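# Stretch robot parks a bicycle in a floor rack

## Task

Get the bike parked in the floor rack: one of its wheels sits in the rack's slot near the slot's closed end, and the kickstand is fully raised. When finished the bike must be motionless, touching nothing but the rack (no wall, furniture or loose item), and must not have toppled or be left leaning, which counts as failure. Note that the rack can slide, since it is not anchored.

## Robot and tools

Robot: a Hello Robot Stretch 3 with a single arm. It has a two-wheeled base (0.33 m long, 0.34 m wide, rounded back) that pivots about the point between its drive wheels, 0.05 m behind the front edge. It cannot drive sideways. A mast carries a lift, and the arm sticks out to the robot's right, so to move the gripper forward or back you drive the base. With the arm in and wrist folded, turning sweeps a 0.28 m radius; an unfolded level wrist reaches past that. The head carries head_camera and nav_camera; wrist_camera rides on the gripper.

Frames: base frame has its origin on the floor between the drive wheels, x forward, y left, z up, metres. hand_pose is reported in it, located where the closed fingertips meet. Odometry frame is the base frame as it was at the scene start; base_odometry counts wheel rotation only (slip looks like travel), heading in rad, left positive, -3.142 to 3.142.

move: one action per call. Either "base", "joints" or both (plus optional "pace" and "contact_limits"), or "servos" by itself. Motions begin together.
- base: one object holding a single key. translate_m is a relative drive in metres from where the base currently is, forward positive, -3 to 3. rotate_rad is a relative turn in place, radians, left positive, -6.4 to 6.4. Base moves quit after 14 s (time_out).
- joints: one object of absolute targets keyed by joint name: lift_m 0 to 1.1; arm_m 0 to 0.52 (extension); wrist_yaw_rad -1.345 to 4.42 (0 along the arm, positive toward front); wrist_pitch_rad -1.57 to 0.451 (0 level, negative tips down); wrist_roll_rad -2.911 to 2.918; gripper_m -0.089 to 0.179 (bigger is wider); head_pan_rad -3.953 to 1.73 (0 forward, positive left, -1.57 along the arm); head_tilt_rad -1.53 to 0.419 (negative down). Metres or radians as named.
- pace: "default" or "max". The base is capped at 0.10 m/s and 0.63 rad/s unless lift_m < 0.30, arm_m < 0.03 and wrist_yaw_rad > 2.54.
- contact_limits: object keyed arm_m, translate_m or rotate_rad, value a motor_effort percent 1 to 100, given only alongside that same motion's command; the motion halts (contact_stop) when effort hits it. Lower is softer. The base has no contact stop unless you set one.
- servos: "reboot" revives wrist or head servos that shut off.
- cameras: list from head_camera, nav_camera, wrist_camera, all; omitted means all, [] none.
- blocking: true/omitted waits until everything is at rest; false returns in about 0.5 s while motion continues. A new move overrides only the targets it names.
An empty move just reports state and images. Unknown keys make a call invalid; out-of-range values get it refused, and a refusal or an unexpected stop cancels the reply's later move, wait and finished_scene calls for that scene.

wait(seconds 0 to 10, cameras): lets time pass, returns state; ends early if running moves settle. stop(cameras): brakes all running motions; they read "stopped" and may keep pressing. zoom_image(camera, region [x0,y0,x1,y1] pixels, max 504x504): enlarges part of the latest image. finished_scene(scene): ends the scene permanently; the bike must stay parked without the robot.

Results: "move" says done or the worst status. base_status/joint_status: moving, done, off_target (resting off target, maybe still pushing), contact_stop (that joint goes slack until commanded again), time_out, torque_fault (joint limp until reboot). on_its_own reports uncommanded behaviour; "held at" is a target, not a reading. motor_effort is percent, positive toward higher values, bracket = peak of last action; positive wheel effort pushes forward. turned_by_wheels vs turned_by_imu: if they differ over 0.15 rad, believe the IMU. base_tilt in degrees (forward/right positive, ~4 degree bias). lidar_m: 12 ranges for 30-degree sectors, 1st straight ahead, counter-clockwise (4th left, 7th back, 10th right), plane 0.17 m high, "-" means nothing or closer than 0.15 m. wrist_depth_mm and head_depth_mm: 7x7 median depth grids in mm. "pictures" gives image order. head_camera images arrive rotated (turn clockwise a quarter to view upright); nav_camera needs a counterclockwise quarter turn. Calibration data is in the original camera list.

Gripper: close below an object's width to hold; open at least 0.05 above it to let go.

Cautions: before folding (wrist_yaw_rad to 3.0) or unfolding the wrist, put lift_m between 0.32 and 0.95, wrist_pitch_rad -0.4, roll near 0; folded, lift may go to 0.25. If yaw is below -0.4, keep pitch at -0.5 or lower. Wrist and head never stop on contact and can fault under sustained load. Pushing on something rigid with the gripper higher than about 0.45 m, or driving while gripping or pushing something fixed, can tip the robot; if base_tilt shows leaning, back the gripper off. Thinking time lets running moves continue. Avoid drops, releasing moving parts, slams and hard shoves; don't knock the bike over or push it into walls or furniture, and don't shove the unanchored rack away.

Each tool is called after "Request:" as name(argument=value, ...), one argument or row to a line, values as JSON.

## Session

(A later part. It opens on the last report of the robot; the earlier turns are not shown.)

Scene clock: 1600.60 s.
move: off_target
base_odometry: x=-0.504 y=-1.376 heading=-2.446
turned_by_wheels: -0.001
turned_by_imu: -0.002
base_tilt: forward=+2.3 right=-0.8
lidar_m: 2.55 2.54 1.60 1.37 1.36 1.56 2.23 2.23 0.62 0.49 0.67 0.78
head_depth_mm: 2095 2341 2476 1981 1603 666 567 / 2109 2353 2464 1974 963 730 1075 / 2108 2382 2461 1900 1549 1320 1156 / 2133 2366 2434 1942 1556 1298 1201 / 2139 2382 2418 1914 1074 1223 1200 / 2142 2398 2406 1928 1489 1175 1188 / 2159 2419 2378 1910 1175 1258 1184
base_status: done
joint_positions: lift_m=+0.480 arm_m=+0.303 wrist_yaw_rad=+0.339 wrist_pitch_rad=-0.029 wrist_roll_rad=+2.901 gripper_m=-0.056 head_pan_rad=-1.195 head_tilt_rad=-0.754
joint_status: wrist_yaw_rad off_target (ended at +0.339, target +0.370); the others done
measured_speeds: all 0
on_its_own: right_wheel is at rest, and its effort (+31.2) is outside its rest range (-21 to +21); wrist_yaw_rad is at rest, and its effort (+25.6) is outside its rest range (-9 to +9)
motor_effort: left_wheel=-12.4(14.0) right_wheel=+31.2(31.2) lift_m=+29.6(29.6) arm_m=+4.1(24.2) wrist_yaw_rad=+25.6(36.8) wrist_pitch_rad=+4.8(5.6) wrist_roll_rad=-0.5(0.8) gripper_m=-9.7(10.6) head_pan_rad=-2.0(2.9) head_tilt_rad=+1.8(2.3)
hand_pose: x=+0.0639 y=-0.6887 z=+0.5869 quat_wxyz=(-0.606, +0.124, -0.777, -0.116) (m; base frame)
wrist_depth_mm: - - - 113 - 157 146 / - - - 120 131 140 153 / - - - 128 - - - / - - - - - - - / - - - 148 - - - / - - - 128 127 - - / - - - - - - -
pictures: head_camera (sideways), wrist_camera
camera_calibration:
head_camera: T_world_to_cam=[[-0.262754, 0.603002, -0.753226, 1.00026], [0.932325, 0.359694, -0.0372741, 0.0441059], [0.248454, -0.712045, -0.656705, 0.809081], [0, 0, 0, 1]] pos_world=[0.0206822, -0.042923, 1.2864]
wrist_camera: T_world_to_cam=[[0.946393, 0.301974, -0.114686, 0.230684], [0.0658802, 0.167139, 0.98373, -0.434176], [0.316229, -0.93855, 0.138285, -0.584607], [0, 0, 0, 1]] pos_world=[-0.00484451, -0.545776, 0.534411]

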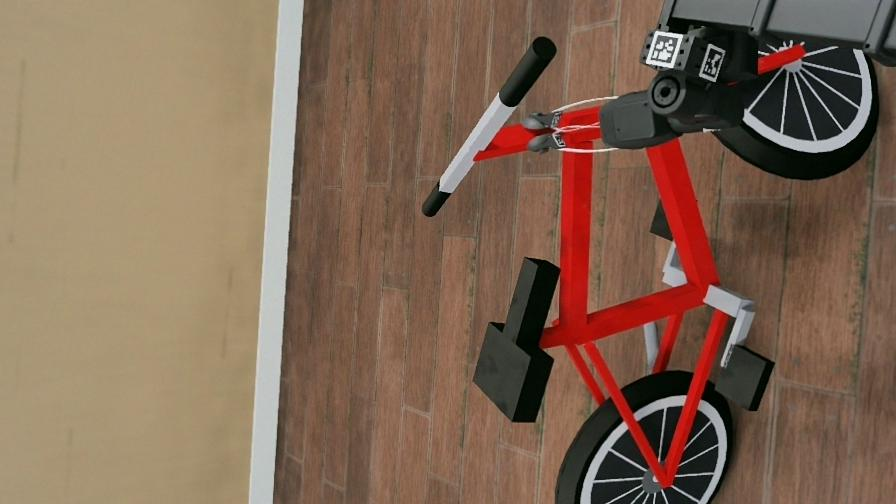

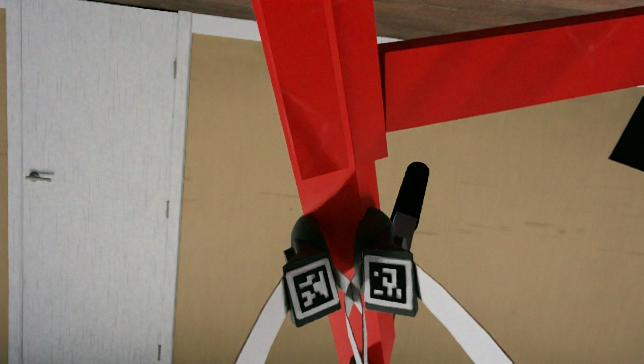

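Request:
move(
  joints={"arm_m": 0.24, "lift_m": 0.492},
  cameras=["wrist_camera", "head_camera"],
)

Scene clock: 1606.53 s.
move: done
base_odometry: x=-0.505 y=-1.376 heading=-2.445
turned_by_wheels: +0.001
turned_by_imu: +0.000
base_tilt: forward=+2.3 right=-0.8
lidar_m: 2.56 2.55 1.60 1.36 1.36 1.56 2.23 2.22 0.62 0.48 0.67 0.78
head_depth_mm: 2087 2326 2491 1955 1596 660 569 / 2085 2362 2450 1949 1504 696 1071 / 2125 2375 2467 1884 1506 1301 1156 / 2152 2356 2425 1936 1536 1284 1200 / 2156 2398 2409 1944 1067 1216 1193 / 2143 2416 2391 1923 1155 1172 1188 / 2158 2431 2356 1900 1191 1253 1185
base_status: not commanded
joint_positions: lift_m=+0.492 arm_m=+0.240 wrist_yaw_rad=+0.324 wrist_pitch_rad=-0.024 wrist_roll_rad=+2.901 gripper_m=-0.056 head_pan_rad=-1.195 head_tilt_rad=-0.753
joint_status: all done
measured_speeds: all 0
on_its_own: wrist_yaw_rad is held at +0.322, not at your +0.370, by its stall guard, which is not easing now
motor_effort: left_wheel=-1.0(9.0) right_wheel=+3.9(17.7) lift_m=+22.8(31.7) arm_m=-19.4(21.3) wrist_yaw_rad=-2.1(7.1) wrist_pitch_rad=+5.0(10.8) wrist_roll_rad=-0.5(0.8) gripper_m=-10.2(11.2) head_pan_rad=-2.3(2.8) head_tilt_rad=+1.9(2.1)
hand_pose: x=+0.0603 y=-0.6272 z=+0.6003 quat_wxyz=(-0.607, +0.119, -0.778, -0.109) (m; base frame)
wrist_depth_mm: - - - 166 - 195 204 / - - - 175 190 - - / - - - 185 - - 240 / - - - - - - - / - - - 146 - - - / - - - 127 125 - - / - - - 211 - - -
pictures: head_camera (sideways), wrist_camera
camera_calibration:
head_camera: T_world_to_cam=[[-0.262652, 0.602748, -0.753464, 1.00057], [0.932331, 0.35968, -0.0372712, 0.0441021], [0.248541, -0.712268, -0.656432, 0.808724], [0, 0, 0, 1]] pos_world=[0.0206841, -0.0429282, 1.28641]
wrist_camera: T_world_to_cam=[[0.951052, 0.287026, -0.114521, 0.207291], [0.0667249, 0.171112, 0.982989, -0.454491], [0.30174, -0.942516, 0.143585, -0.532358], [0, 0, 0, 1]] pos_world=[-0.00618498, -0.483485, 0.546937]

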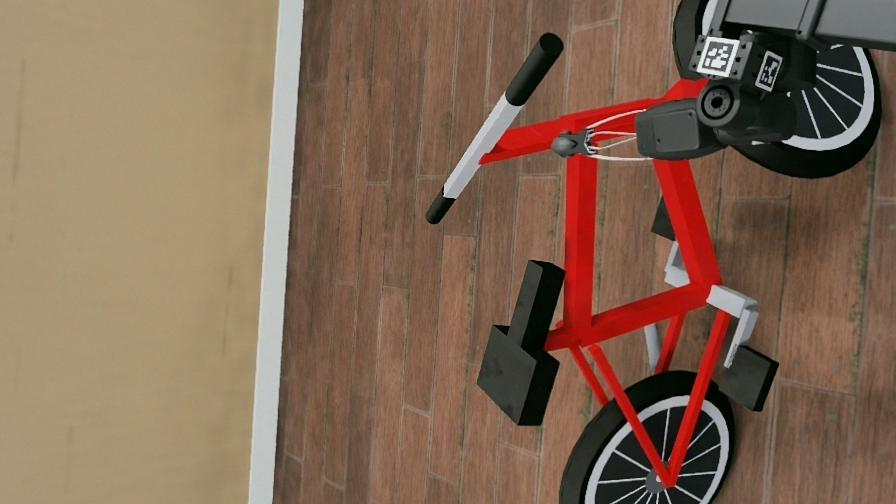

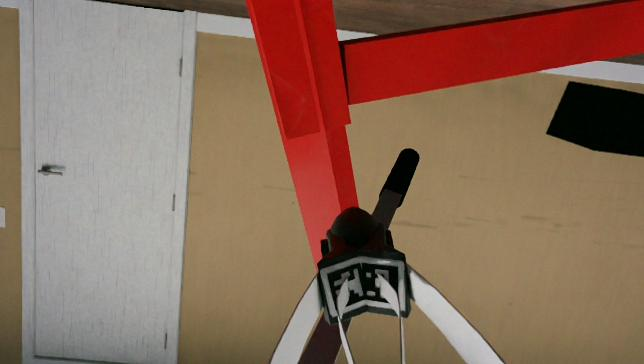

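Request:
move(
  joints={"gripper_m": 0.12},
  cameras=[],
)

Request:
move(
  joints={"arm_m": 0.0},
  cameras=["head_camera"],
)

Request:
move(
  joints={"wrist_pitch_rad": -1.5, "wrist_roll_rad": 0.0, "wrist_yaw_rad": 0.0, "lift_m": 0.6, "gripper_m": 0.0},
  base={"translate_m": 0.3},
  cameras=["head_camera"],
)

Scene clock: 1664.77 s.
move: done
base_odometry: x=-0.505 y=-1.376 heading=-2.445
turned_by_wheels: +0.000
turned_by_imu: -0.001
base_tilt: forward=+2.3 right=-0.8
lidar_m: 2.55 2.55 1.60 1.37 1.37 1.56 2.23 2.23 0.62 0.48 0.67 0.78
head_depth_mm: 2092 2351 2475 1963 1591 663 569 / 2107 2362 2453 1949 969 695 1067 / 2113 2344 2447 1897 1531 1298 1159 / 2116 2399 2447 1937 1528 1300 1201 / 2134 2398 2414 1923 1064 1222 1195 / 2142 2418 2415 1924 1145 1168 1192 / 2158 2427 2401 1901 1192 1270 1186
base_status: not commanded
joint_positions: lift_m=+0.492 arm_m=+0.240 wrist_yaw_rad=+0.324 wrist_pitch_rad=-0.024 wrist_roll_rad=+2.901 gripper_m=+0.120 head_pan_rad=-1.195 head_tilt_rad=-0.753
joint_status: all done
measured_speeds: all 0
on_its_own: wrist_yaw_rad is held at +0.322, not at your +0.370, by its stall guard, which is not easing now
motor_effort: left_wheel=-0.8(1.2) right_wheel=+4.2(4.4) lift_m=+25.2(25.2) arm_m=-18.1(19.1) wrist_yaw_rad=-0.9(2.6) wrist_pitch_rad=+4.0(4.9) wrist_roll_rad=-0.6(0.8) gripper_m=+0.3(80.8) head_pan_rad=-1.9(2.9) head_tilt_rad=+1.2(2.1)
hand_pose: x=+0.0603 y=-0.6272 z=+0.6004 quat_wxyz=(-0.607, +0.120, -0.778, -0.109) (m; base frame)
wrist_depth_mm: - - - 166 - 194 203 / - - - 175 189 - - / - - - 185 - - 241 / - - - - - - - / - - - - - 140 - / - - 148 - - 126 115 / - 118 - - - - -
pictures: none
No camera images: "cameras" was empty.

Scene clock: 1667.77 s.
move: done
base_odometry: x=-0.505 y=-1.376 heading=-2.445
turned_by_wheels: +0.000
turned_by_imu: -0.001
base_tilt: forward=+2.3 right=-0.9
lidar_m: 2.56 2.55 1.60 1.36 1.36 1.56 2.23 2.23 0.62 0.48 0.67 0.78
head_depth_mm: 2077 2333 2500 1978 1588 1067 1120 / 2105 2363 2476 1946 1514 1019 1072 / 2094 2371 2474 1893 1533 1322 1068 / 2140 2394 2449 1935 1543 1284 1177 / 2145 2398 2394 1919 1065 1219 1203 / 2138 2386 2387 1935 1153 1166 1190 / 2144 2418 2357 1908 1189 1264 1185
base_status: not commanded
joint_positions: lift_m=+0.492 arm_m=+0.000 wrist_yaw_rad=+0.323 wrist_pitch_rad=-0.023 wrist_roll_rad=+2.901 gripper_m=+0.120 head_pan_rad=-1.195 head_tilt_rad=-0.753
joint_status: all done
measured_speeds: all 0
on_its_own: wrist_yaw_rad is held at +0.322, not at your +0.370, by its stall guard, which is not easing now
motor_effort: left_wheel=-0.9(1.2) right_wheel=+3.9(4.2) lift_m=+26.3(26.6) arm_m=-19.7(21.1) wrist_yaw_rad=+0.1(2.0) wrist_pitch_rad=+3.9(4.6) wrist_roll_rad=-0.5(0.8) gripper_m=+0.3(1.4) head_pan_rad=-2.1(3.0) head_tilt_rad=+1.2(2.2)
hand_pose: x=+0.0600 y=-0.3873 z=+0.6006 quat_wxyz=(-0.607, +0.119, -0.778, -0.108) (m; base frame)
wrist_depth_mm: - - - - - 448 - / - - - 433 453 493 - / - - - - - 498 - / - - - - - - - / - - - - - 141 - / - - 148 - - 125 116 / - 118 - - - - -
pictures: head_camera (sideways)
camera_calibration:
head_camera: T_world_to_cam=[[-0.262652, 0.602748, -0.753464, 1.00057], [0.932331, 0.359679, -0.0372712, 0.0441021], [0.24854, -0.712268, -0.656432, 0.808724], [0, 0, 0, 1]] pos_world=[0.0206841, -0.0429282, 1.28641]

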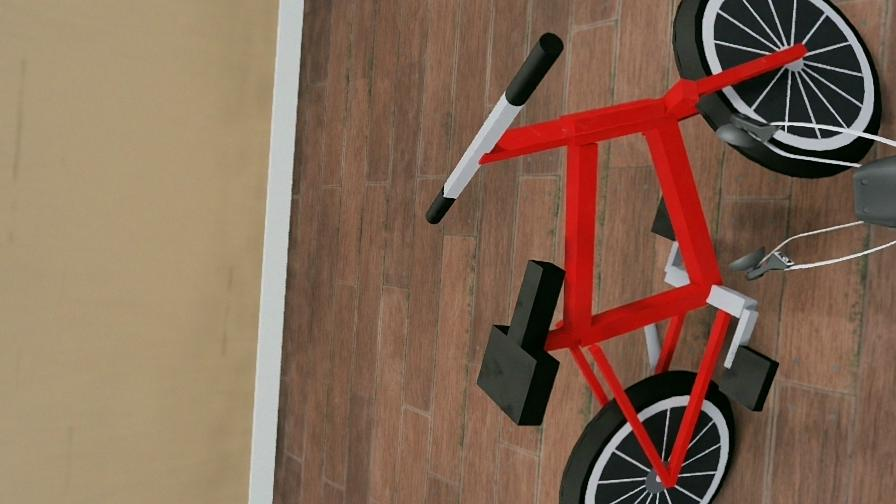

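Scene clock: 1671.87 s.
move: done
base_odometry: x=-0.735 y=-1.568 heading=-2.445
turned_by_wheels: +0.000
turned_by_imu: +0.000
base_tilt: forward=+2.4 right=-0.8
lidar_m: 2.27 2.26 1.70 1.45 1.45 1.66 2.51 2.52 0.56 0.56 0.57 2.66
head_depth_mm: 2017 2263 2390 1964 1622 1188 1218 / 2006 2272 2423 1962 988 1070 1157 / 2046 2303 2436 1945 981 1299 1139 / 2046 2301 2458 1927 1613 1086 1186 / 2066 2331 2427 1927 1587 1126 1199 / 2088 2330 2387 1923 1595 1208 1185 / 2107 2356 2430 1911 1594 1362 1183
base_status: done
joint_positions: lift_m=+0.600 arm_m=+0.000 wrist_yaw_rad=+0.001 wrist_pitch_rad=-1.493 wrist_roll_rad=+0.005 gripper_m=+0.000 head_pan_rad=-1.195 head_tilt_rad=-0.753
joint_status: all done
measured_speeds: all 0
motor_effort: left_wheel=+2.2(7.8) right_wheel=+3.7(9.2) lift_m=+22.9(31.8) arm_m=-17.9(19.9) wrist_yaw_rad=-0.3(3.4) wrist_pitch_rad=-1.5(4.2) wrist_roll_rad=-1.7(5.7) gripper_m=-1.0(81.0) head_pan_rad=-2.1(3.0) head_tilt_rad=+1.1(2.2)
hand_pose: x=-0.0216 y=-0.1407 z=+0.4814 quat_wxyz=(+0.518, +0.479, -0.520, -0.482) (m; base frame)
wrist_depth_mm: 660 638 635 629 625 614 613 / 666 649 646 635 637 624 621 / 671 667 657 652 638 640 635 / 691 684 673 - - 644 640 / 692 687 681 151 142 657 657 / 712 703 700 128 125 668 667 / 731 705 703 697 - 683 672
pictures: head_camera (sideways)
camera_calibration:
head_camera: T_world_to_cam=[[-0.262652, 0.602748, -0.753464, 1.00057], [0.932331, 0.359679, -0.0372712, 0.0441021], [0.24854, -0.712268, -0.656432, 0.808724], [0, 0, 0, 1]] pos_world=[0.0206841, -0.0429282, 1.28641]

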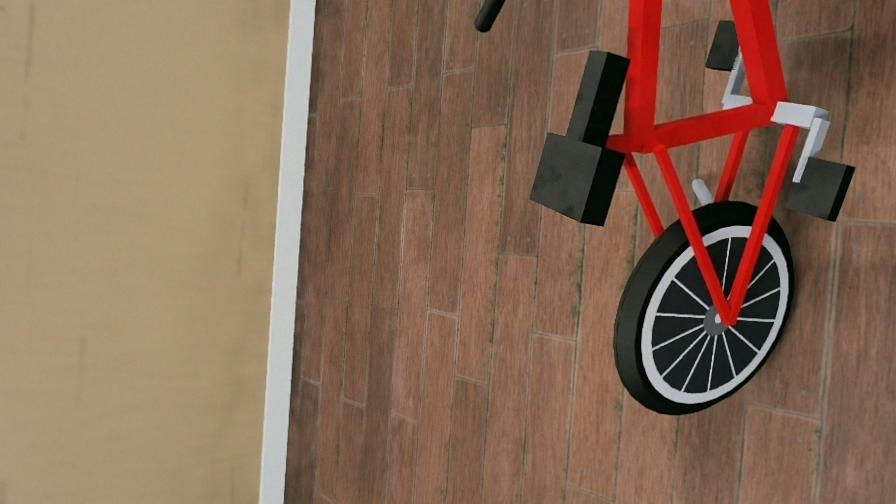

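Request:
move(
  base={"translate_m": 0.9},
  pace="max",
  cameras=[],
)

Request:
move(
  base={"rotate_rad": -1.501},
  pace="max",
  cameras=[],
)

Request:
move(
  base={"translate_m": 1.034},
  pace="max",
  cameras=["nav_camera"],
)

Scene clock: 1685.73 s.
move: done
base_odometry: x=-1.425 y=-2.146 heading=-2.445
turned_by_wheels: +0.000
turned_by_imu: +0.000
base_tilt: forward=+2.3 right=-0.8
lidar_m: 1.40 1.40 1.60 1.70 1.70 1.95 3.34 0.78 0.72 2.08 2.08 1.63
head_depth_mm: 1795 1997 2236 1961 1639 1395 1215 / 1806 2010 2264 1965 1616 1387 1201 / 1815 2019 2294 1955 1617 1379 1197 / 1827 2031 2254 1934 1614 1372 1197 / 1827 2086 2248 1934 1603 1370 1195 / 1837 2081 2264 1921 1598 1367 1186 / 1856 2090 2293 1891 1591 1356 1186
base_status: done
joint_positions: lift_m=+0.600 arm_m=+0.000 wrist_yaw_rad=+0.001 wrist_pitch_rad=-1.493 wrist_roll_rad=+0.005 gripper_m=+0.000 head_pan_rad=-1.195 head_tilt_rad=-0.753
joint_status: not commanded
measured_speeds: all 0
motor_effort: left_wheel=+1.1(8.1) right_wheel=+3.6(8.2) lift_m=+23.5(24.0) arm_m=-12.2(17.0) wrist_yaw_rad=-0.8(2.1) wrist_pitch_rad=-1.3(1.9) wrist_roll_rad=-1.6(1.8) gripper_m=-1.1(2.4) head_pan_rad=-2.4(3.1) head_tilt_rad=+1.7(2.6)
hand_pose: x=-0.0216 y=-0.1407 z=+0.4814 quat_wxyz=(+0.518, +0.479, -0.520, -0.482) (m; base frame)
wrist_depth_mm: 655 642 630 625 620 616 606 / 655 655 653 640 635 626 622 / 676 670 662 654 645 638 631 / 687 683 666 - - 642 641 / 700 686 688 151 142 647 654 / 716 695 696 128 125 668 662 / 724 719 703 707 - 681 673
pictures: none
No camera images: "cameras" was empty.

Scene clock: 1689.03 s.
move: done
base_odometry: x=-1.425 y=-2.146 heading=+2.338
turned_by_wheels: -1.501
turned_by_imu: -1.492
base_tilt: forward=+2.3 right=-0.9
lidar_m: 2.08 2.09 1.57 1.40 1.40 1.67 1.70 1.70 2.03 3.39 0.73 0.71
head_depth_mm: 2936 3101 2484 1982 1637 1390 1204 / 2909 3211 2382 1972 1629 1397 1206 / 2981 3145 2353 1953 1617 1382 1207 / 3040 3196 2433 1822 1608 1367 1196 / 3073 3181 2265 1778 1535 1366 1199 / 3120 3268 2311 1338 1286 1312 1194 / 3130 3228 2396 1821 1204 1220 1188
base_status: done
joint_positions: lift_m=+0.600 arm_m=+0.000 wrist_yaw_rad=+0.001 wrist_pitch_rad=-1.494 wrist_roll_rad=+0.004 gripper_m=+0.000 head_pan_rad=-1.195 head_tilt_rad=-0.753
joint_status: not commanded
measured_speeds: all 0
motor_effort: left_wheel=+5.0(11.2) right_wheel=-4.5(7.9) lift_m=+24.3(24.3) arm_m=-17.4(17.5) wrist_yaw_rad=-1.0(1.6) wrist_pitch_rad=-0.9(1.9) wrist_roll_rad=-1.6(1.8) gripper_m=-1.7(2.3) head_pan_rad=-2.1(2.9) head_tilt_rad=+1.2(2.3)
hand_pose: x=-0.0216 y=-0.1407 z=+0.4814 quat_wxyz=(+0.518, +0.479, -0.519, -0.482) (m; base frame)
wrist_depth_mm: 648 648 641 627 621 615 617 / 660 652 641 644 632 625 624 / 674 657 658 655 640 640 632 / 687 680 670 - - 655 643 / 688 688 684 151 142 656 647 / 712 699 702 128 125 659 668 / 727 716 703 703 - 677 685
pictures: none
No camera images: "cameras" was empty.

Scene clock: 1700.33 s.
move: done
base_odometry: x=-2.142 y=-1.401 heading=+2.338
turned_by_wheels: +0.000
turned_by_imu: +0.001
base_tilt: forward=+2.3 right=-0.8
lidar_m: 1.07 1.07 1.28 1.61 1.61 1.93 2.71 0.69 0.69 3.16 1.96 1.20
head_depth_mm: 2745 2994 2491 1982 1632 1389 1215 / 2762 3010 2464 1958 1623 1390 1203 / 2759 3048 2460 1951 1623 1384 1207 / 2823 3043 2432 1933 1614 1371 1202 / 2842 3096 2414 1923 1605 1379 1198 / 2831 3029 2376 1933 1605 1361 1189 / 2280 2411 2325 1905 1581 1352 1182
base_status: done
joint_positions: lift_m=+0.600 arm_m=+0.000 wrist_yaw_rad=+0.001 wrist_pitch_rad=-1.494 wrist_roll_rad=+0.004 gripper_m=+0.000 head_pan_rad=-1.195 head_tilt_rad=-0.753
joint_status: not commanded
measured_speeds: all 0
motor_effort: left_wheel=+4.9(10.6) right_wheel=+2.1(6.4) lift_m=+25.7(25.7) arm_m=-17.0(19.9) wrist_yaw_rad=-0.6(1.9) wrist_pitch_rad=-1.4(1.9) wrist_roll_rad=-1.4(1.8) gripper_m=-1.3(2.3) head_pan_rad=-1.9(3.2) head_tilt_rad=+1.9(2.4)
hand_pose: x=-0.0216 y=-0.1407 z=+0.4814 quat_wxyz=(+0.518, +0.479, -0.519, -0.482) (m; base frame)
wrist_depth_mm: 645 646 641 633 618 616 620 / 655 654 654 640 630 628 627 / 673 669 652 656 638 639 627 / 681 680 673 - - 645 634 / 694 689 684 151 142 664 650 / 707 706 701 128 125 665 665 / 718 722 705 700 - 682 673
pictures: nav_camera (sideways)
camera_calibration:
nav_camera: T_world_to_cam=[[0.191963, -0.647789, 0.737237, -0.919866], [-0.932665, -0.354203, -0.0683799, 0.141199], [0.305428, -0.674469, -0.672164, 0.829414], [0, 0, 0, 1]] pos_world=[0.0549452, 0.0135475, 1.24532]

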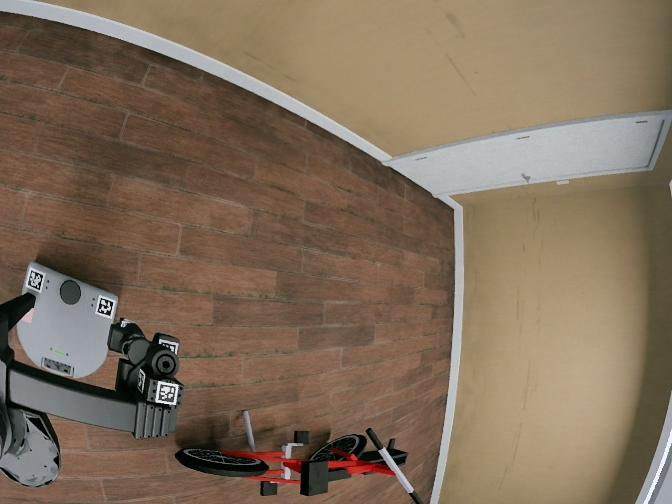

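Request:
move(
  base={"rotate_rad": -1.605},
  pace="max",
  cameras=[],
)

Request:
move(
  base={"translate_m": 0.55},
  joints={"head_pan_rad": -0.9},
  cameras=["head_camera", "nav_camera"],
)

Scene clock: 1707.23 s.
move: done
base_odometry: x=-2.142 y=-1.401 heading=+0.733
turned_by_wheels: -1.605
turned_by_imu: -1.596
base_tilt: forward=+2.3 right=-0.8
lidar_m: 1.52 2.07 1.22 1.07 1.07 1.25 1.61 1.61 1.88 2.70 2.71 0.69
head_depth_mm: 2307 2618 2475 1969 1633 1392 1212 / 2340 2632 2459 1960 1631 1381 1206 / 2364 2670 2443 1951 1614 1397 1202 / 2419 2688 2437 1932 1594 1365 1197 / 2441 2709 2424 1907 1596 1367 1197 / 2451 2748 2423 1901 1598 1360 1187 / 2457 2768 2389 1920 1592 1308 1195
base_status: done
joint_positions: lift_m=+0.600 arm_m=+0.000 wrist_yaw_rad=+0.001 wrist_pitch_rad=-1.494 wrist_roll_rad=+0.004 gripper_m=+0.000 head_pan_rad=-1.195 head_tilt_rad=-0.753
joint_status: not commanded
measured_speeds: all 0
motor_effort: left_wheel=+5.4(11.0) right_wheel=-4.5(8.5) lift_m=+26.5(26.7) arm_m=-18.5(20.1) wrist_yaw_rad=-1.1(2.0) wrist_pitch_rad=-2.0(2.0) wrist_roll_rad=-1.6(1.8) gripper_m=-1.0(2.1) head_pan_rad=-2.1(2.8) head_tilt_rad=+1.3(2.1)
hand_pose: x=-0.0216 y=-0.1406 z=+0.4814 quat_wxyz=(+0.518, +0.480, -0.519, -0.482) (m; base frame)
wrist_depth_mm: 644 640 633 626 622 613 608 / 658 655 642 639 630 632 622 / 670 667 659 647 640 632 623 / 688 672 664 - - 644 652 / 694 689 683 151 142 655 656 / 709 711 694 128 125 665 668 / 727 720 713 698 - 670 679
pictures: none
No camera images: "cameras" was empty.

Scene clock: 1713.87 s.
move: done
base_odometry: x=-1.733 y=-1.033 heading=+0.733
turned_by_wheels: +0.000
turned_by_imu: +0.001
base_tilt: forward=+2.3 right=-0.8
lidar_m: 2.63 2.27 1.37 1.20 1.20 1.40 2.15 2.15 2.52 0.46 0.45 0.61
head_depth_mm: 2183 2449 2504 1957 1614 1398 1211 / 2253 2490 2476 1965 1627 1384 957 / 2353 2622 2449 1953 1616 1380 1050 / 2458 2756 2404 1932 1617 853 1157 / 2523 2838 2407 1932 1602 862 1190 / 2642 2943 2409 1932 1489 1283 1185 / 2772 3038 2388 1838 1122 1361 1194
base_status: done
joint_positions: lift_m=+0.600 arm_m=+0.000 wrist_yaw_rad=+0.001 wrist_pitch_rad=-1.494 wrist_roll_rad=+0.004 gripper_m=+0.000 head_pan_rad=-0.906 head_tilt_rad=-0.753
joint_status: all done
measured_speeds: all 0
motor_effort: left_wheel=+4.7(9.8) right_wheel=+1.8(5.9) lift_m=+27.4(27.4) arm_m=-11.0(18.7) wrist_yaw_rad=-0.8(1.9) wrist_pitch_rad=-1.5(2.0) wrist_roll_rad=-1.7(1.8) gripper_m=-1.0(2.3) head_pan_rad=+2.7(4.4) head_tilt_rad=+1.1(2.5)
hand_pose: x=-0.0216 y=-0.1406 z=+0.4814 quat_wxyz=(+0.518, +0.480, -0.519, -0.482) (m; base frame)
wrist_depth_mm: 652 641 636 624 630 616 611 / 664 650 648 639 632 621 616 / 669 675 667 648 640 636 622 / 684 675 670 - - 647 643 / 696 695 680 151 142 661 654 / 718 707 702 128 125 666 662 / 726 715 716 693 - 674 682
pictures: head_camera (sideways), nav_camera (sideways)
camera_calibration:
head_camera: T_world_to_cam=[[-0.423593, 0.502852, -0.753464, 1.00156], [0.791095, 0.610557, -0.0372712, 0.0449636], [0.441291, -0.611849, -0.656432, 0.807549], [0, 0, 0, 1]] pos_world=[0.0323176, -0.0369888, 1.28641]
nav_camera: T_world_to_cam=[[0.368679, -0.566177, 0.737238, -0.920945], [-0.792975, -0.605404, -0.0683799, 0.140347], [0.485042, -0.559401, -0.672164, 0.828318], [0, 0, 0, 1]] pos_world=[0.0490556, 0.0269109, 1.24532]

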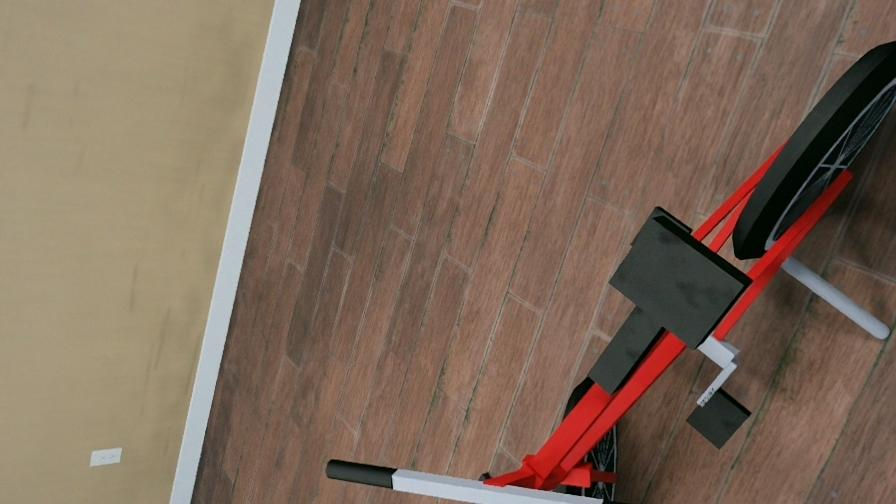

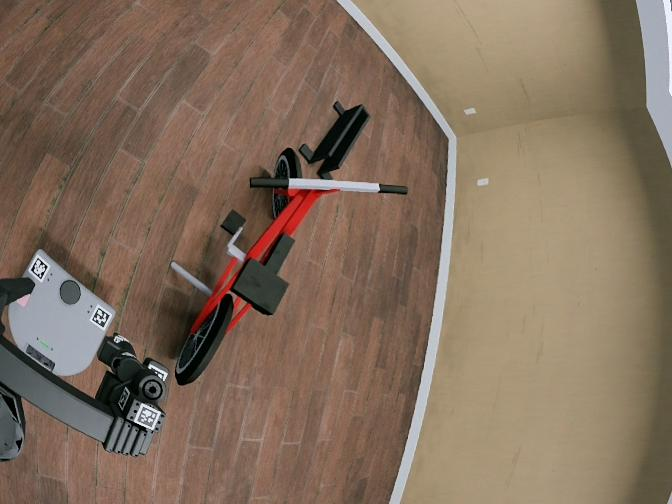

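Request:
move(
  base={"translate_m": 0.4},
  joints={"wrist_pitch_rad": 0.0, "wrist_roll_rad": 0.37, "gripper_m": 0.13, "head_pan_rad": -1.4},
  cameras=["head_camera"],
)

Scene clock: 1759.70 s.
move: done
base_odometry: x=-1.436 y=-0.766 heading=+0.733
turned_by_wheels: +0.000
turned_by_imu: -0.001
base_tilt: forward=+2.3 right=-0.8
lidar_m: 2.25 2.24 1.48 1.29 1.30 1.52 2.53 2.54 0.43 0.40 0.38 0.63
head_depth_mm: 2249 2532 2487 1960 1633 1386 1025 / 2237 2534 2499 1952 1627 1368 740 / 2202 2504 2449 1942 1621 1122 475 / 2181 2483 2458 1949 1621 774 894 / 2181 2445 2409 1926 1597 1373 1129 / 2137 2398 2396 1934 1584 1338 1125 / 2130 2399 2408 1905 1519 912 1171
base_status: done
joint_positions: lift_m=+0.600 arm_m=+0.000 wrist_yaw_rad=+0.001 wrist_pitch_rad=-0.023 wrist_roll_rad=+0.366 gripper_m=+0.130 head_pan_rad=-1.394 head_tilt_rad=-0.753
joint_status: all done
measured_speeds: all 0
motor_effort: left_wheel=+4.5(10.1) right_wheel=+1.5(6.2) lift_m=+28.3(28.5) arm_m=-1.6(7.8) wrist_yaw_rad=-0.9(2.0) wrist_pitch_rad=+4.1(4.8) wrist_roll_rad=+1.0(4.6) gripper_m=+0.8(81.2) head_pan_rad=-1.8(4.1) head_tilt_rad=+1.0(2.2)
hand_pose: x=-0.0213 y=-0.4006 z=+0.7085 quat_wxyz=(+0.567, +0.007, -0.824, -0.010) (m; base frame)
wrist_depth_mm: - - - - - - - / - - - - - - - / - - - - - - - / - - - - - - - / - - - - - 140 - / - 143 - - - - 115 / - 120 - - - 984 868
pictures: head_camera (sideways)
camera_calibration:
head_camera: T_world_to_cam=[[-0.137782, 0.64289, -0.753464, 0.999812], [0.985175, 0.167457, -0.0372712, 0.0437797], [0.102212, -0.747429, -0.656432, 0.809617], [0, 0, 0, 1]] pos_world=[0.0118728, -0.0449689, 1.28641]

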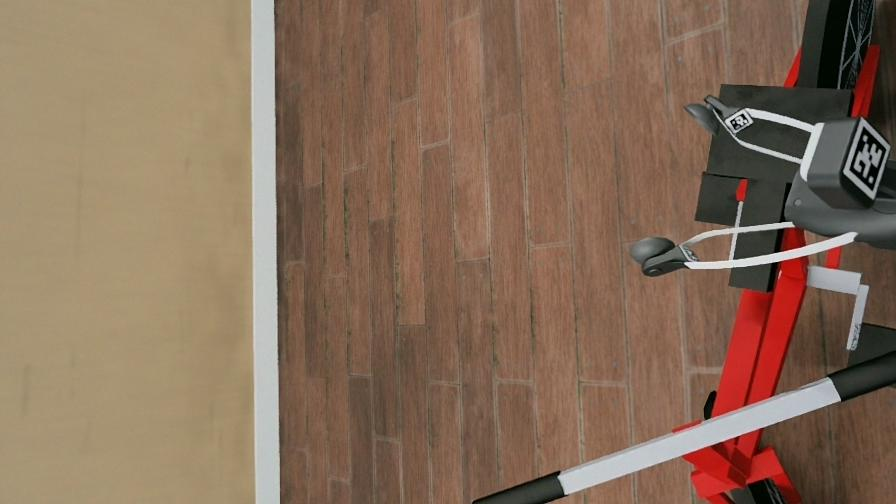

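Request:
move(
  base={"translate_m": -0.38},
  cameras=[],
)

Request:
move(
  joints={"lift_m": 0.265},
  cameras=["wrist_camera", "head_camera"],
)

Scene clock: 1783.07 s.
move: done
base_odometry: x=-1.719 y=-1.020 heading=+0.733
turned_by_wheels: +0.000
turned_by_imu: -0.003
base_tilt: forward=+2.3 right=-0.8
lidar_m: 2.61 2.29 1.38 1.20 1.20 1.41 2.16 2.16 2.54 0.45 0.45 0.59
head_depth_mm: 2319 2641 2506 1958 1631 1388 1217 / 2317 2621 2459 1938 1626 1356 1185 / 2308 2606 2442 1958 1608 1381 474 / 2267 2563 2438 1941 1608 1322 926 / 2270 2517 2420 1935 1607 1364 1133 / 2229 2520 2398 1923 1587 1309 1054 / 2211 2461 2396 1901 1588 792 1137
base_status: done
joint_positions: lift_m=+0.600 arm_m=+0.000 wrist_yaw_rad=+0.001 wrist_pitch_rad=-0.023 wrist_roll_rad=+0.367 gripper_m=+0.130 head_pan_rad=-1.395 head_tilt_rad=-0.753
joint_status: not commanded
measured_speeds: all 0
motor_effort: left_wheel=+1.1(4.6) right_wheel=-4.0(8.5) lift_m=+29.3(29.3) arm_m=+7.2(7.6) wrist_yaw_rad=-0.8(1.9) wrist_pitch_rad=+4.7(4.8) wrist_roll_rad=+1.0(1.3) gripper_m=+1.0(1.8) head_pan_rad=-2.6(3.1) head_tilt_rad=+1.7(2.2)
hand_pose: x=-0.0213 y=-0.4006 z=+0.7086 quat_wxyz=(+0.567, +0.007, -0.824, -0.010) (m; base frame)
wrist_depth_mm: - - - - - - - / - - - - - - - / - - - - - - - / - - - - - - - / - - - - - 140 - / - 143 - - - - 114 / - 120 - - - 983 858
pictures: none
No camera images: "cameras" was empty.

Scene clock: 1786.93 s.
move: done
base_odometry: x=-1.719 y=-1.020 heading=+0.733
turned_by_wheels: +0.000
turned_by_imu: -0.001
base_tilt: forward=+2.3 right=-0.8
lidar_m: 2.62 2.28 1.37 1.20 1.20 1.41 2.16 2.16 2.54 0.45 0.45 0.59
head_depth_mm: 2329 2605 2495 1986 1620 1392 1208 / 2335 2624 2473 1951 1625 1383 1207 / 2293 2618 2461 1954 1614 1389 1162 / 2276 2554 2437 1928 1612 1373 1109 / 2269 2514 2433 1927 1612 1370 1130 / 2250 2512 2408 1932 1594 1321 1049 / 2225 2494 2382 1927 1587 793 1134
base_status: not commanded
joint_positions: lift_m=+0.265 arm_m=+0.000 wrist_yaw_rad=+0.001 wrist_pitch_rad=-0.022 wrist_roll_rad=+0.367 gripper_m=+0.130 head_pan_rad=-1.395 head_tilt_rad=-0.753
joint_status: all done
measured_speeds: all 0
motor_effort: left_wheel=+1.4(1.6) right_wheel=-4.0(4.5) lift_m=+23.3(28.4) arm_m=+11.7(11.7) wrist_yaw_rad=-1.1(1.9) wrist_pitch_rad=+4.1(4.6) wrist_roll_rad=+0.8(1.3) gripper_m=+0.5(1.8) head_pan_rad=-2.4(3.1) head_tilt_rad=+1.4(2.1)
hand_pose: x=-0.0213 y=-0.4006 z=+0.3739 quat_wxyz=(+0.567, +0.007, -0.824, -0.009) (m; base frame)
wrist_depth_mm: - - - - - - - / - - - - - - - / - - - - - - - / - - - - - - 819 / - - - - - 140 617 / - 142 203 948 773 586 115 / - 118 197 200 208 499 480
pictures: head_camera (sideways), wrist_camera
camera_calibration:
head_camera: T_world_to_cam=[[-0.137765, 0.642894, -0.753464, 0.999811], [0.985179, 0.167432, -0.0372712, 0.0437797], [0.102193, -0.747432, -0.656432, 0.809617], [0, 0, 0, 1]] pos_world=[0.0118716, -0.0449691, 1.28641]
wrist_camera: T_world_to_cam=[[-0.880481, -0.0234428, -0.473501, 0.164777], [0.461579, 0.185469, -0.867494, 0.440745], [0.108156, -0.982371, -0.152481, -0.171103], [0, 0, 0, 1]] pos_world=[-0.0398498, -0.245968, 0.434276]

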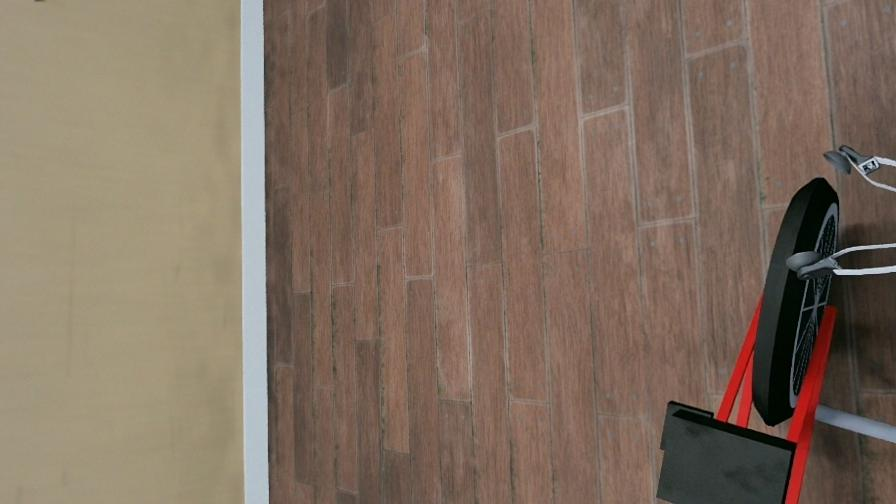

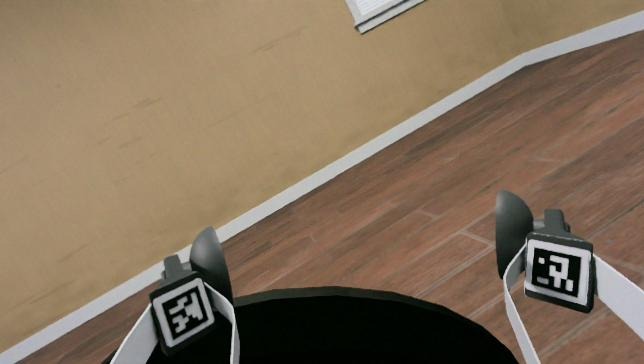

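Request:
move(
  base={"translate_m": 0.3},
  cameras=["wrist_camera", "head_camera"],
  contact_limits={"translate_m": 30},
)

Scene clock: 1793.97 s.
move: done
base_odometry: x=-1.496 y=-0.819 heading=+0.733
turned_by_wheels: +0.000
turned_by_imu: -0.001
base_tilt: forward=+2.3 right=-0.8
lidar_m: 2.33 2.32 1.45 1.27 1.28 1.50 2.45 2.46 0.45 0.41 0.41 0.66
head_depth_mm: 2280 2533 2472 1972 1628 1390 1147 / 2257 2522 2499 1964 1633 1390 1077 / 2240 2510 2494 1942 1618 1376 922 / 2198 2458 2415 1945 1607 793 751 / 2192 2438 2414 1920 1598 1372 1134 / 2194 2472 2395 1916 1586 1376 1131 / 2163 2397 2390 1897 1588 1359 1006
base_status: done
joint_positions: lift_m=+0.265 arm_m=+0.000 wrist_yaw_rad=-0.010 wrist_pitch_rad=+0.011 wrist_roll_rad=+0.389 gripper_m=+0.130 head_pan_rad=-1.395 head_tilt_rad=-0.753
joint_status: not commanded
measured_speeds: all 0
motor_effort: left_wheel=+2.1(9.8) right_wheel=+5.8(17.3) lift_m=+20.3(30.3) arm_m=+19.7(19.7) wrist_yaw_rad=+8.7(39.2) wrist_pitch_rad=-1.9(4.7) wrist_roll_rad=-6.5(7.7) gripper_m=+1.2(3.9) head_pan_rad=-2.1(3.2) head_tilt_rad=+1.6(2.1)
contact_limits: translate_m 30 (maximum 100)
hand_pose: x=-0.0240 y=-0.4014 z=+0.3823 quat_wxyz=(+0.557, -0.007, -0.830, +0.001) (m; base frame)
wrist_depth_mm: - - 204 - - - - / - 168 - - - - - / 146 - - - - - 179 / 153 - - - - 185 174 / 178 169 233 - - 180 177 / 168 167 - - 205 188 113 / - 121 147 161 201 198 210
pictures: head_camera (sideways), wrist_camera
camera_calibration:
head_camera: T_world_to_cam=[[-0.13776, 0.642895, -0.753464, 0.999811], [0.98518, 0.167423, -0.0372712, 0.0437797], [0.102186, -0.747433, -0.656432, 0.809617], [0, 0, 0, 1]] pos_world=[0.0118713, -0.0449691, 1.28641]
wrist_camera: T_world_to_cam=[[-0.870077, -0.0297463, -0.492018, 0.171094], [0.482595, 0.15179, -0.86259, 0.434586], [0.100342, -0.987965, -0.117713, -0.186061], [0, 0, 0, 1]] pos_world=[-0.0421949, -0.244698, 0.437149]

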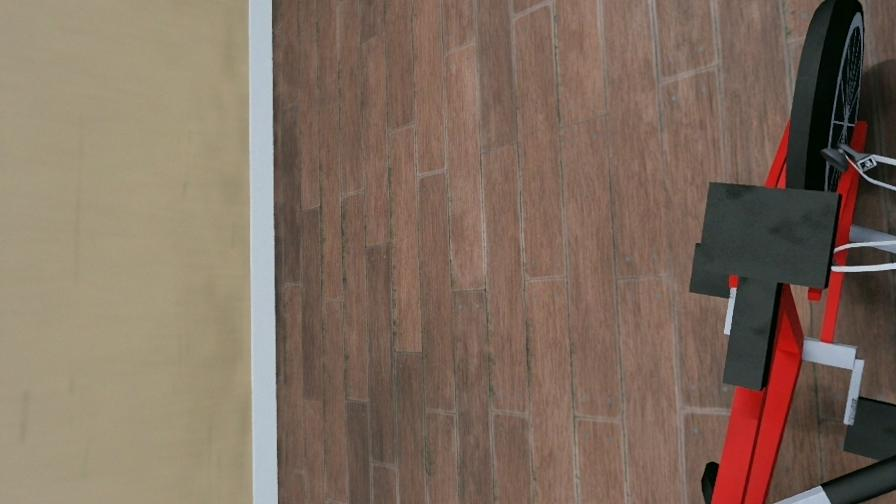

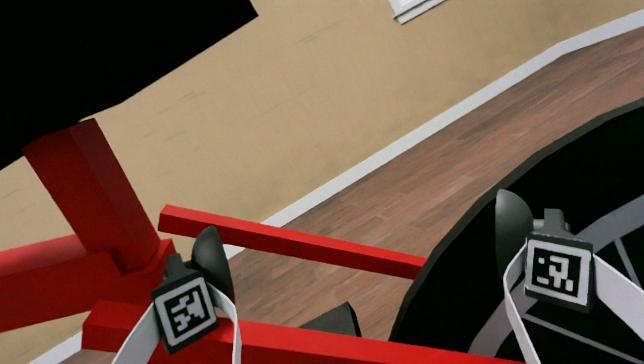

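Request:
move(
  base={"translate_m": -0.1},
  cameras=[],
)

Request:
move(
  base={"rotate_rad": -0.26},
  cameras=[],
)

Request:
move(
  base={"translate_m": -0.35},
  cameras=[],
)

Request:
move(
  base={"rotate_rad": 0.26},
  cameras=["wrist_camera", "head_camera"],
)

Scene clock: 1804.90 s.
move: done
base_odometry: x=-1.570 y=-0.886 heading=+0.733
turned_by_wheels: +0.000
turned_by_imu: -0.001
base_tilt: forward=+2.3 right=-0.8
lidar_m: 2.41 2.41 1.43 1.25 1.25 1.47 2.36 2.36 0.48 0.42 0.47 0.48
head_depth_mm: 2288 2583 2502 1972 1636 1391 1208 / 2274 2567 2476 1968 1620 1390 1114 / 2240 2542 2444 1944 1607 1383 993 / 2197 2532 2438 1926 1614 1379 984 / 2214 2493 2427 1915 1608 790 1025 / 2197 2485 2409 1924 1595 1355 1125 / 2184 2432 2369 1910 1593 1357 1158
base_status: done
joint_positions: lift_m=+0.265 arm_m=+0.000 wrist_yaw_rad=-0.001 wrist_pitch_rad=-0.014 wrist_roll_rad=+0.376 gripper_m=+0.130 head_pan_rad=-1.395 head_tilt_rad=-0.753
joint_status: not commanded
measured_speeds: all 0
motor_effort: left_wheel=+1.4(4.1) right_wheel=-3.8(8.2) lift_m=+29.9(30.2) arm_m=+6.1(19.7) wrist_yaw_rad=+1.9(8.9) wrist_pitch_rad=+2.1(3.2) wrist_roll_rad=-2.0(6.4) gripper_m=+0.7(1.9) head_pan_rad=-2.3(3.0) head_tilt_rad=+1.2(2.0)
hand_pose: x=-0.0218 y=-0.4009 z=+0.3761 quat_wxyz=(+0.563, +0.003, -0.827, -0.006) (m; base frame)
wrist_depth_mm: - - - - - - - / 171 - - - - - - / - - - - - - - / - - - - - 184 184 / - - - - 186 178 181 / 241 238 260 197 187 186 113 / 224 120 424 202 200 209 219
pictures: none
No camera images: "cameras" was empty.

Scene clock: 1806.37 s.
move: done
base_odometry: x=-1.570 y=-0.886 heading=+0.473
turned_by_wheels: -0.260
turned_by_imu: -0.259
base_tilt: forward=+2.3 right=-0.8
lidar_m: 0.79 2.42 1.70 1.29 1.26 1.31 1.82 2.36 2.46 0.43 0.42 0.47
head_depth_mm: 2662 2989 2488 1983 1631 1392 1213 / 2525 2886 2469 1949 1622 1385 1203 / 2424 2759 2428 1948 1618 1389 1139 / 2345 2663 2430 1929 1619 1381 1141 / 2307 2600 2423 1922 1600 1365 975 / 2231 2473 2389 1926 1588 1372 933 / 2162 2396 2400 1888 1590 1368 739
base_status: done
joint_positions: lift_m=+0.265 arm_m=+0.000 wrist_yaw_rad=-0.001 wrist_pitch_rad=-0.014 wrist_roll_rad=+0.376 gripper_m=+0.130 head_pan_rad=-1.395 head_tilt_rad=-0.753
joint_status: not commanded
measured_speeds: all 0
motor_effort: left_wheel=+5.9(10.5) right_wheel=-5.1(8.3) lift_m=+28.7(29.7) arm_m=-3.4(5.9) wrist_yaw_rad=+1.1(1.9) wrist_pitch_rad=+2.8(2.9) wrist_roll_rad=-2.1(2.1) gripper_m=+0.4(1.4) head_pan_rad=-2.1(2.7) head_tilt_rad=+1.3(2.1)
hand_pose: x=-0.0217 y=-0.4009 z=+0.3760 quat_wxyz=(+0.563, +0.004, -0.826, -0.006) (m; base frame)
wrist_depth_mm: - - - - - - - / - - - - - - - / - - - - - - - / - - - - - - 819 / - - - - 992 142 624 / - 143 149 207 222 127 115 / - 120 195 204 229 260 479
pictures: none
No camera images: "cameras" was empty.

Scene clock: 1810.97 s.
move: done
base_odometry: x=-1.881 y=-1.046 heading=+0.473
turned_by_wheels: +0.000
turned_by_imu: -0.002
base_tilt: forward=+2.3 right=-0.8
lidar_m: 0.87 2.73 1.50 1.12 1.10 1.13 1.58 2.06 2.14 2.78 0.56 0.60
head_depth_mm: 2794 3023 2496 1979 1644 1388 1205 / 2727 3034 2442 1948 1634 1395 1210 / 2649 2910 2453 1954 1622 1376 1203 / 2540 2878 2426 1927 1612 1374 1172 / 2438 2768 2421 1936 1592 1368 1203 / 2376 2640 2400 1912 1603 1355 1172 / 2314 2557 2414 1910 1592 1353 1165
base_status: done
joint_positions: lift_m=+0.265 arm_m=+0.000 wrist_yaw_rad=-0.001 wrist_pitch_rad=-0.014 wrist_roll_rad=+0.376 gripper_m=+0.130 head_pan_rad=-1.395 head_tilt_rad=-0.753
joint_status: not commanded
measured_speeds: all 0
motor_effort: left_wheel=+1.8(3.9) right_wheel=-3.7(9.2) lift_m=+26.3(28.8) arm_m=-19.6(20.1) wrist_yaw_rad=+0.9(2.3) wrist_pitch_rad=+2.6(3.1) wrist_roll_rad=-2.2(2.2) gripper_m=-0.2(1.8) head_pan_rad=-2.5(3.1) head_tilt_rad=+1.9(2.1)
hand_pose: x=-0.0217 y=-0.4009 z=+0.3760 quat_wxyz=(+0.563, +0.004, -0.826, -0.006) (m; base frame)
wrist_depth_mm: - - - - - - - / - - - - - - - / - - - - - - - / - - - - - - 827 / - - - - - 140 623 / - 143 - - 815 594 115 / - 120 - 812 651 545 480
pictures: none
No camera images: "cameras" was empty.

Scene clock: 1812.43 s.
move: done
base_odometry: x=-1.881 y=-1.046 heading=+0.733
turned_by_wheels: +0.260
turned_by_imu: +0.258
base_tilt: forward=+2.3 right=-0.8
lidar_m: 2.73 2.05 1.24 1.08 1.08 1.28 2.05 2.05 2.41 0.56 0.57 0.77
head_depth_mm: 2466 2769 2509 1964 1635 1382 1213 / 2417 2713 2491 1957 1625 1396 1208 / 2416 2697 2439 1959 1613 1383 1204 / 2408 2680 2435 1963 1602 1375 1175 / 2360 2634 2439 1931 1609 1213 1193 / 2331 2634 2408 1912 1584 1149 1191 / 2335 2603 2391 1916 1586 1104 1185
base_status: done
joint_positions: lift_m=+0.265 arm_m=+0.000 wrist_yaw_rad=-0.001 wrist_pitch_rad=-0.014 wrist_roll_rad=+0.376 gripper_m=+0.130 head_pan_rad=-1.395 head_tilt_rad=-0.753
joint_status: not commanded
measured_speeds: all 0
motor_effort: left_wheel=-3.3(7.6) right_wheel=+6.7(9.5) lift_m=+25.0(26.2) arm_m=-19.0(19.7) wrist_yaw_rad=+1.5(2.0) wrist_pitch_rad=+2.3(2.9) wrist_roll_rad=-2.1(2.2) gripper_m=+0.8(1.7) head_pan_rad=-2.7(2.9) head_tilt_rad=+1.6(2.1)
hand_pose: x=-0.0217 y=-0.4009 z=+0.3760 quat_wxyz=(+0.563, +0.004, -0.826, -0.006) (m; base frame)
wrist_depth_mm: - - - - - - - / - - - - - - - / - - - - - - - / - - - - - - 814 / - - - - - 140 622 / - 143 - - 801 591 115 / - 117 340 802 660 545 478
pictures: head_camera (sideways), wrist_camera
camera_calibration:
head_camera: T_world_to_cam=[[-0.13774, 0.642899, -0.753464, 0.999811], [0.985186, 0.167393, -0.0372712, 0.0437797], [0.102163, -0.747436, -0.656432, 0.809617], [0, 0, 0, 1]] pos_world=[0.0118699, -0.0449693, 1.28641]
wrist_camera: T_world_to_cam=[[-0.876213, -0.0257093, -0.481238, 0.167475], [0.469757, 0.177413, -0.864785, 0.438764], [0.107611, -0.983801, -0.143375, -0.174977], [0, 0, 0, 1]] pos_world=[-0.0405391, -0.245679, 0.434945]

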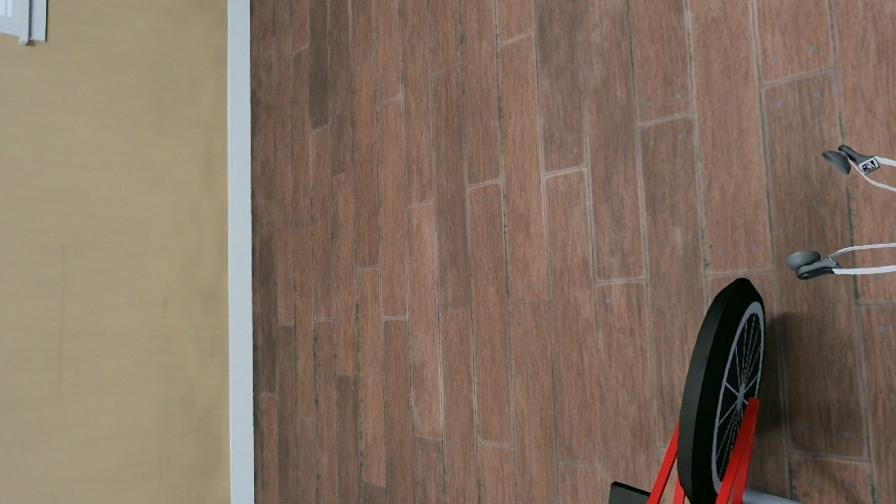

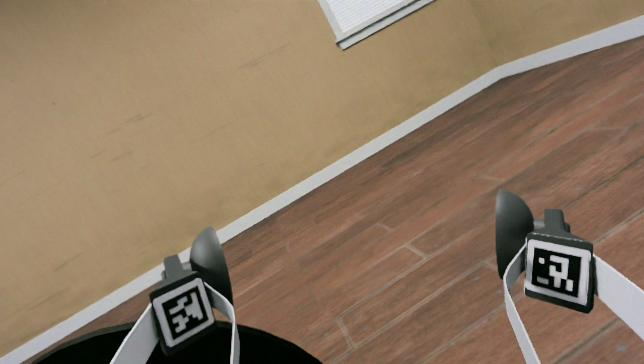

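Request:
move(
  base={"translate_m": 0.5},
  cameras=["wrist_camera", "head_camera", "nav_camera"],
  contact_limits={"translate_m": 25},
)

Scene clock: 1820.93 s.
move: done
base_odometry: x=-1.510 y=-0.711 heading=+0.733
turned_by_wheels: +0.000
turned_by_imu: +0.000
base_tilt: forward=+2.3 right=-0.8
lidar_m: 2.24 2.24 1.37 1.20 1.20 1.41 2.53 2.54 0.54 0.49 0.46 0.71
head_depth_mm: 2358 2651 2494 1976 1633 1387 1161 / 2310 2643 2451 1967 1631 1359 1170 / 2267 2573 2444 1942 1623 812 1138 / 2265 2555 2419 1933 1625 1019 1158 / 2264 2534 2393 1929 1600 1095 1151 / 2229 2502 2407 1920 1594 876 1143 / 2206 2476 2389 1910 1547 970 1187
base_status: done
joint_positions: lift_m=+0.265 arm_m=+0.000 wrist_yaw_rad=-0.001 wrist_pitch_rad=-0.014 wrist_roll_rad=+0.376 gripper_m=+0.130 head_pan_rad=-1.395 head_tilt_rad=-0.753
joint_status: not commanded
measured_speeds: all 0
motor_effort: left_wheel=+0.4(6.4) right_wheel=+5.2(10.9) lift_m=+22.6(23.7) arm_m=-16.8(18.7) wrist_yaw_rad=+2.1(2.3) wrist_pitch_rad=+2.4(3.3) wrist_roll_rad=-2.0(2.2) gripper_m=+0.3(1.6) head_pan_rad=-1.9(3.0) head_tilt_rad=+1.6(2.1)
contact_limits: translate_m 25 (maximum 100)
hand_pose: x=-0.0217 y=-0.4009 z=+0.3760 quat_wxyz=(+0.563, +0.004, -0.826, -0.006) (m; base frame)
wrist_depth_mm: - 206 166 - - - - / - 212 230 - - - - / 221 - 249 - - - 261 / - 248 250 257 - 270 277 / - - - - 246 142 295 / - 142 149 453 443 303 114 / - 120 970 405 620 313 356
pictures: head_camera (sideways), nav_camera (sideways), wrist_camera
camera_calibration:
head_camera: T_world_to_cam=[[-0.137739, 0.642899, -0.753464, 0.999811], [0.985186, 0.167391, -0.0372712, 0.0437797], [0.102162, -0.747436, -0.656432, 0.809617], [0, 0, 0, 1]] pos_world=[0.0118698, -0.0449693, 1.28641]
nav_camera: T_world_to_cam=[[0.0595141, -0.673007, 0.737237, -0.919058], [-0.984426, -0.161959, -0.0683799, 0.141514], [0.165422, -0.721686, -0.672164, 0.830268], [0, 0, 0, 1]] pos_world=[0.0566626, 0.00357894, 1.24532]
wrist_camera: T_world_to_cam=[[-0.876213, -0.0257092, -0.481239, 0.167474], [0.469757, 0.177413, -0.864785, 0.438762], [0.107611, -0.983801, -0.143374, -0.174977], [0, 0, 0, 1]] pos_world=[-0.0405391, -0.245679, 0.434943]

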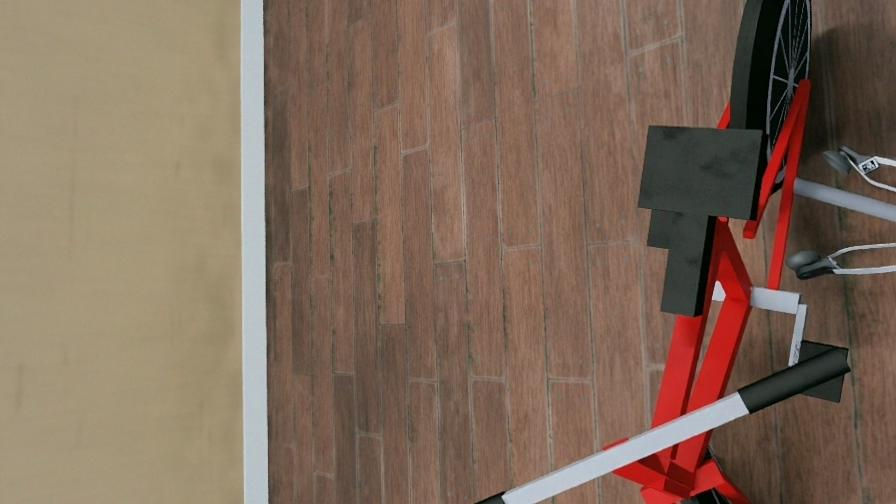

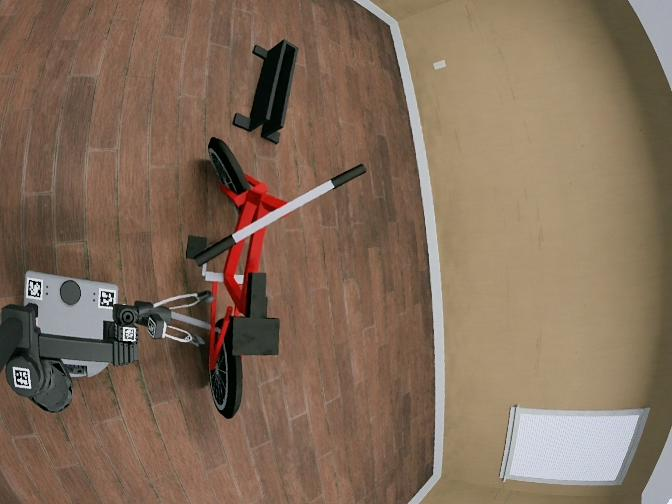

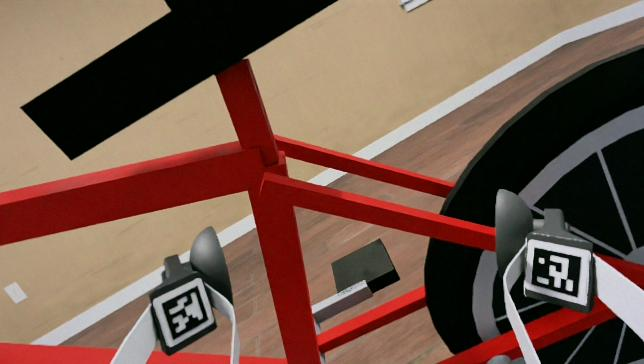

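Request:
move(
  base={"translate_m": 0.062},
  joints={"lift_m": 0.252, "wrist_roll_rad": 0.3},
  cameras=["wrist_camera"],
  contact_limits={"translate_m": 25},
)

Scene clock: 1840.73 s.
move: done
base_odometry: x=-1.464 y=-0.670 heading=+0.733
turned_by_wheels: +0.000
turned_by_imu: -0.001
base_tilt: forward=+2.3 right=-0.8
lidar_m: 2.18 2.18 1.39 1.22 1.21 1.43 2.57 2.60 0.53 0.45 0.45 0.67
head_depth_mm: 2338 2598 2468 1965 1643 1391 1163 / 2293 2582 2483 1965 1632 810 1161 / 2298 2569 2446 1956 1612 842 1162 / 2267 2551 2438 1929 1612 1086 1176 / 2253 2503 2430 1914 1596 1042 1128 / 2227 2500 2407 1906 1544 962 1194 / 2203 2480 2385 1906 1549 1052 1185
base_status: done
joint_positions: lift_m=+0.252 arm_m=+0.000 wrist_yaw_rad=-0.001 wrist_pitch_rad=-0.015 wrist_roll_rad=+0.306 gripper_m=+0.130 head_pan_rad=-1.395 head_tilt_rad=-0.753
joint_status: all done
measured_speeds: all 0
motor_effort: left_wheel=+1.5(6.6) right_wheel=+5.8(9.9) lift_m=+23.2(24.2) arm_m=-15.6(16.4) wrist_yaw_rad=+0.5(2.2) wrist_pitch_rad=+2.3(3.1) wrist_roll_rad=-2.0(4.2) gripper_m=+0.8(1.3) head_pan_rad=-2.2(2.8) head_tilt_rad=+1.7(2.1)
contact_limits: translate_m 25 (maximum 100)
hand_pose: x=-0.0217 y=-0.4008 z=+0.3628 quat_wxyz=(+0.592, +0.004, -0.806, -0.006) (m; base frame)
wrist_depth_mm: - 205 209 228 - - - / - - - 239 - - - / 236 236 241 246 304 - 262 / - - - - - 236 274 / - - - - 869 140 261 / - 148 - 899 440 127 113 / 295 118 330 344 636 306 350
pictures: wrist_camera
camera_calibration:
wrist_camera: T_world_to_cam=[[-0.907748, -0.0263423, -0.418687, 0.137516], [0.407832, 0.178482, -0.895442, 0.437597], [0.0983161, -0.983591, -0.151273, -0.174097], [0, 0, 0, 1]] pos_world=[-0.0365197, -0.245721, 0.423083]

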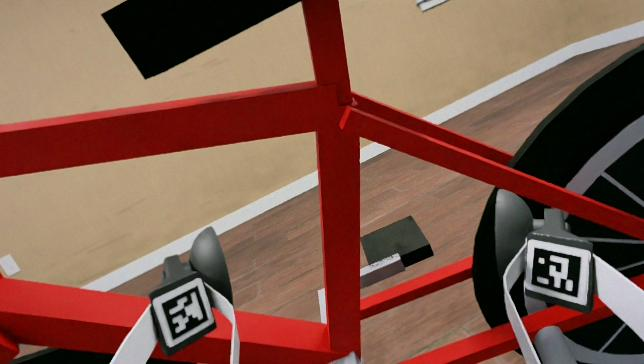

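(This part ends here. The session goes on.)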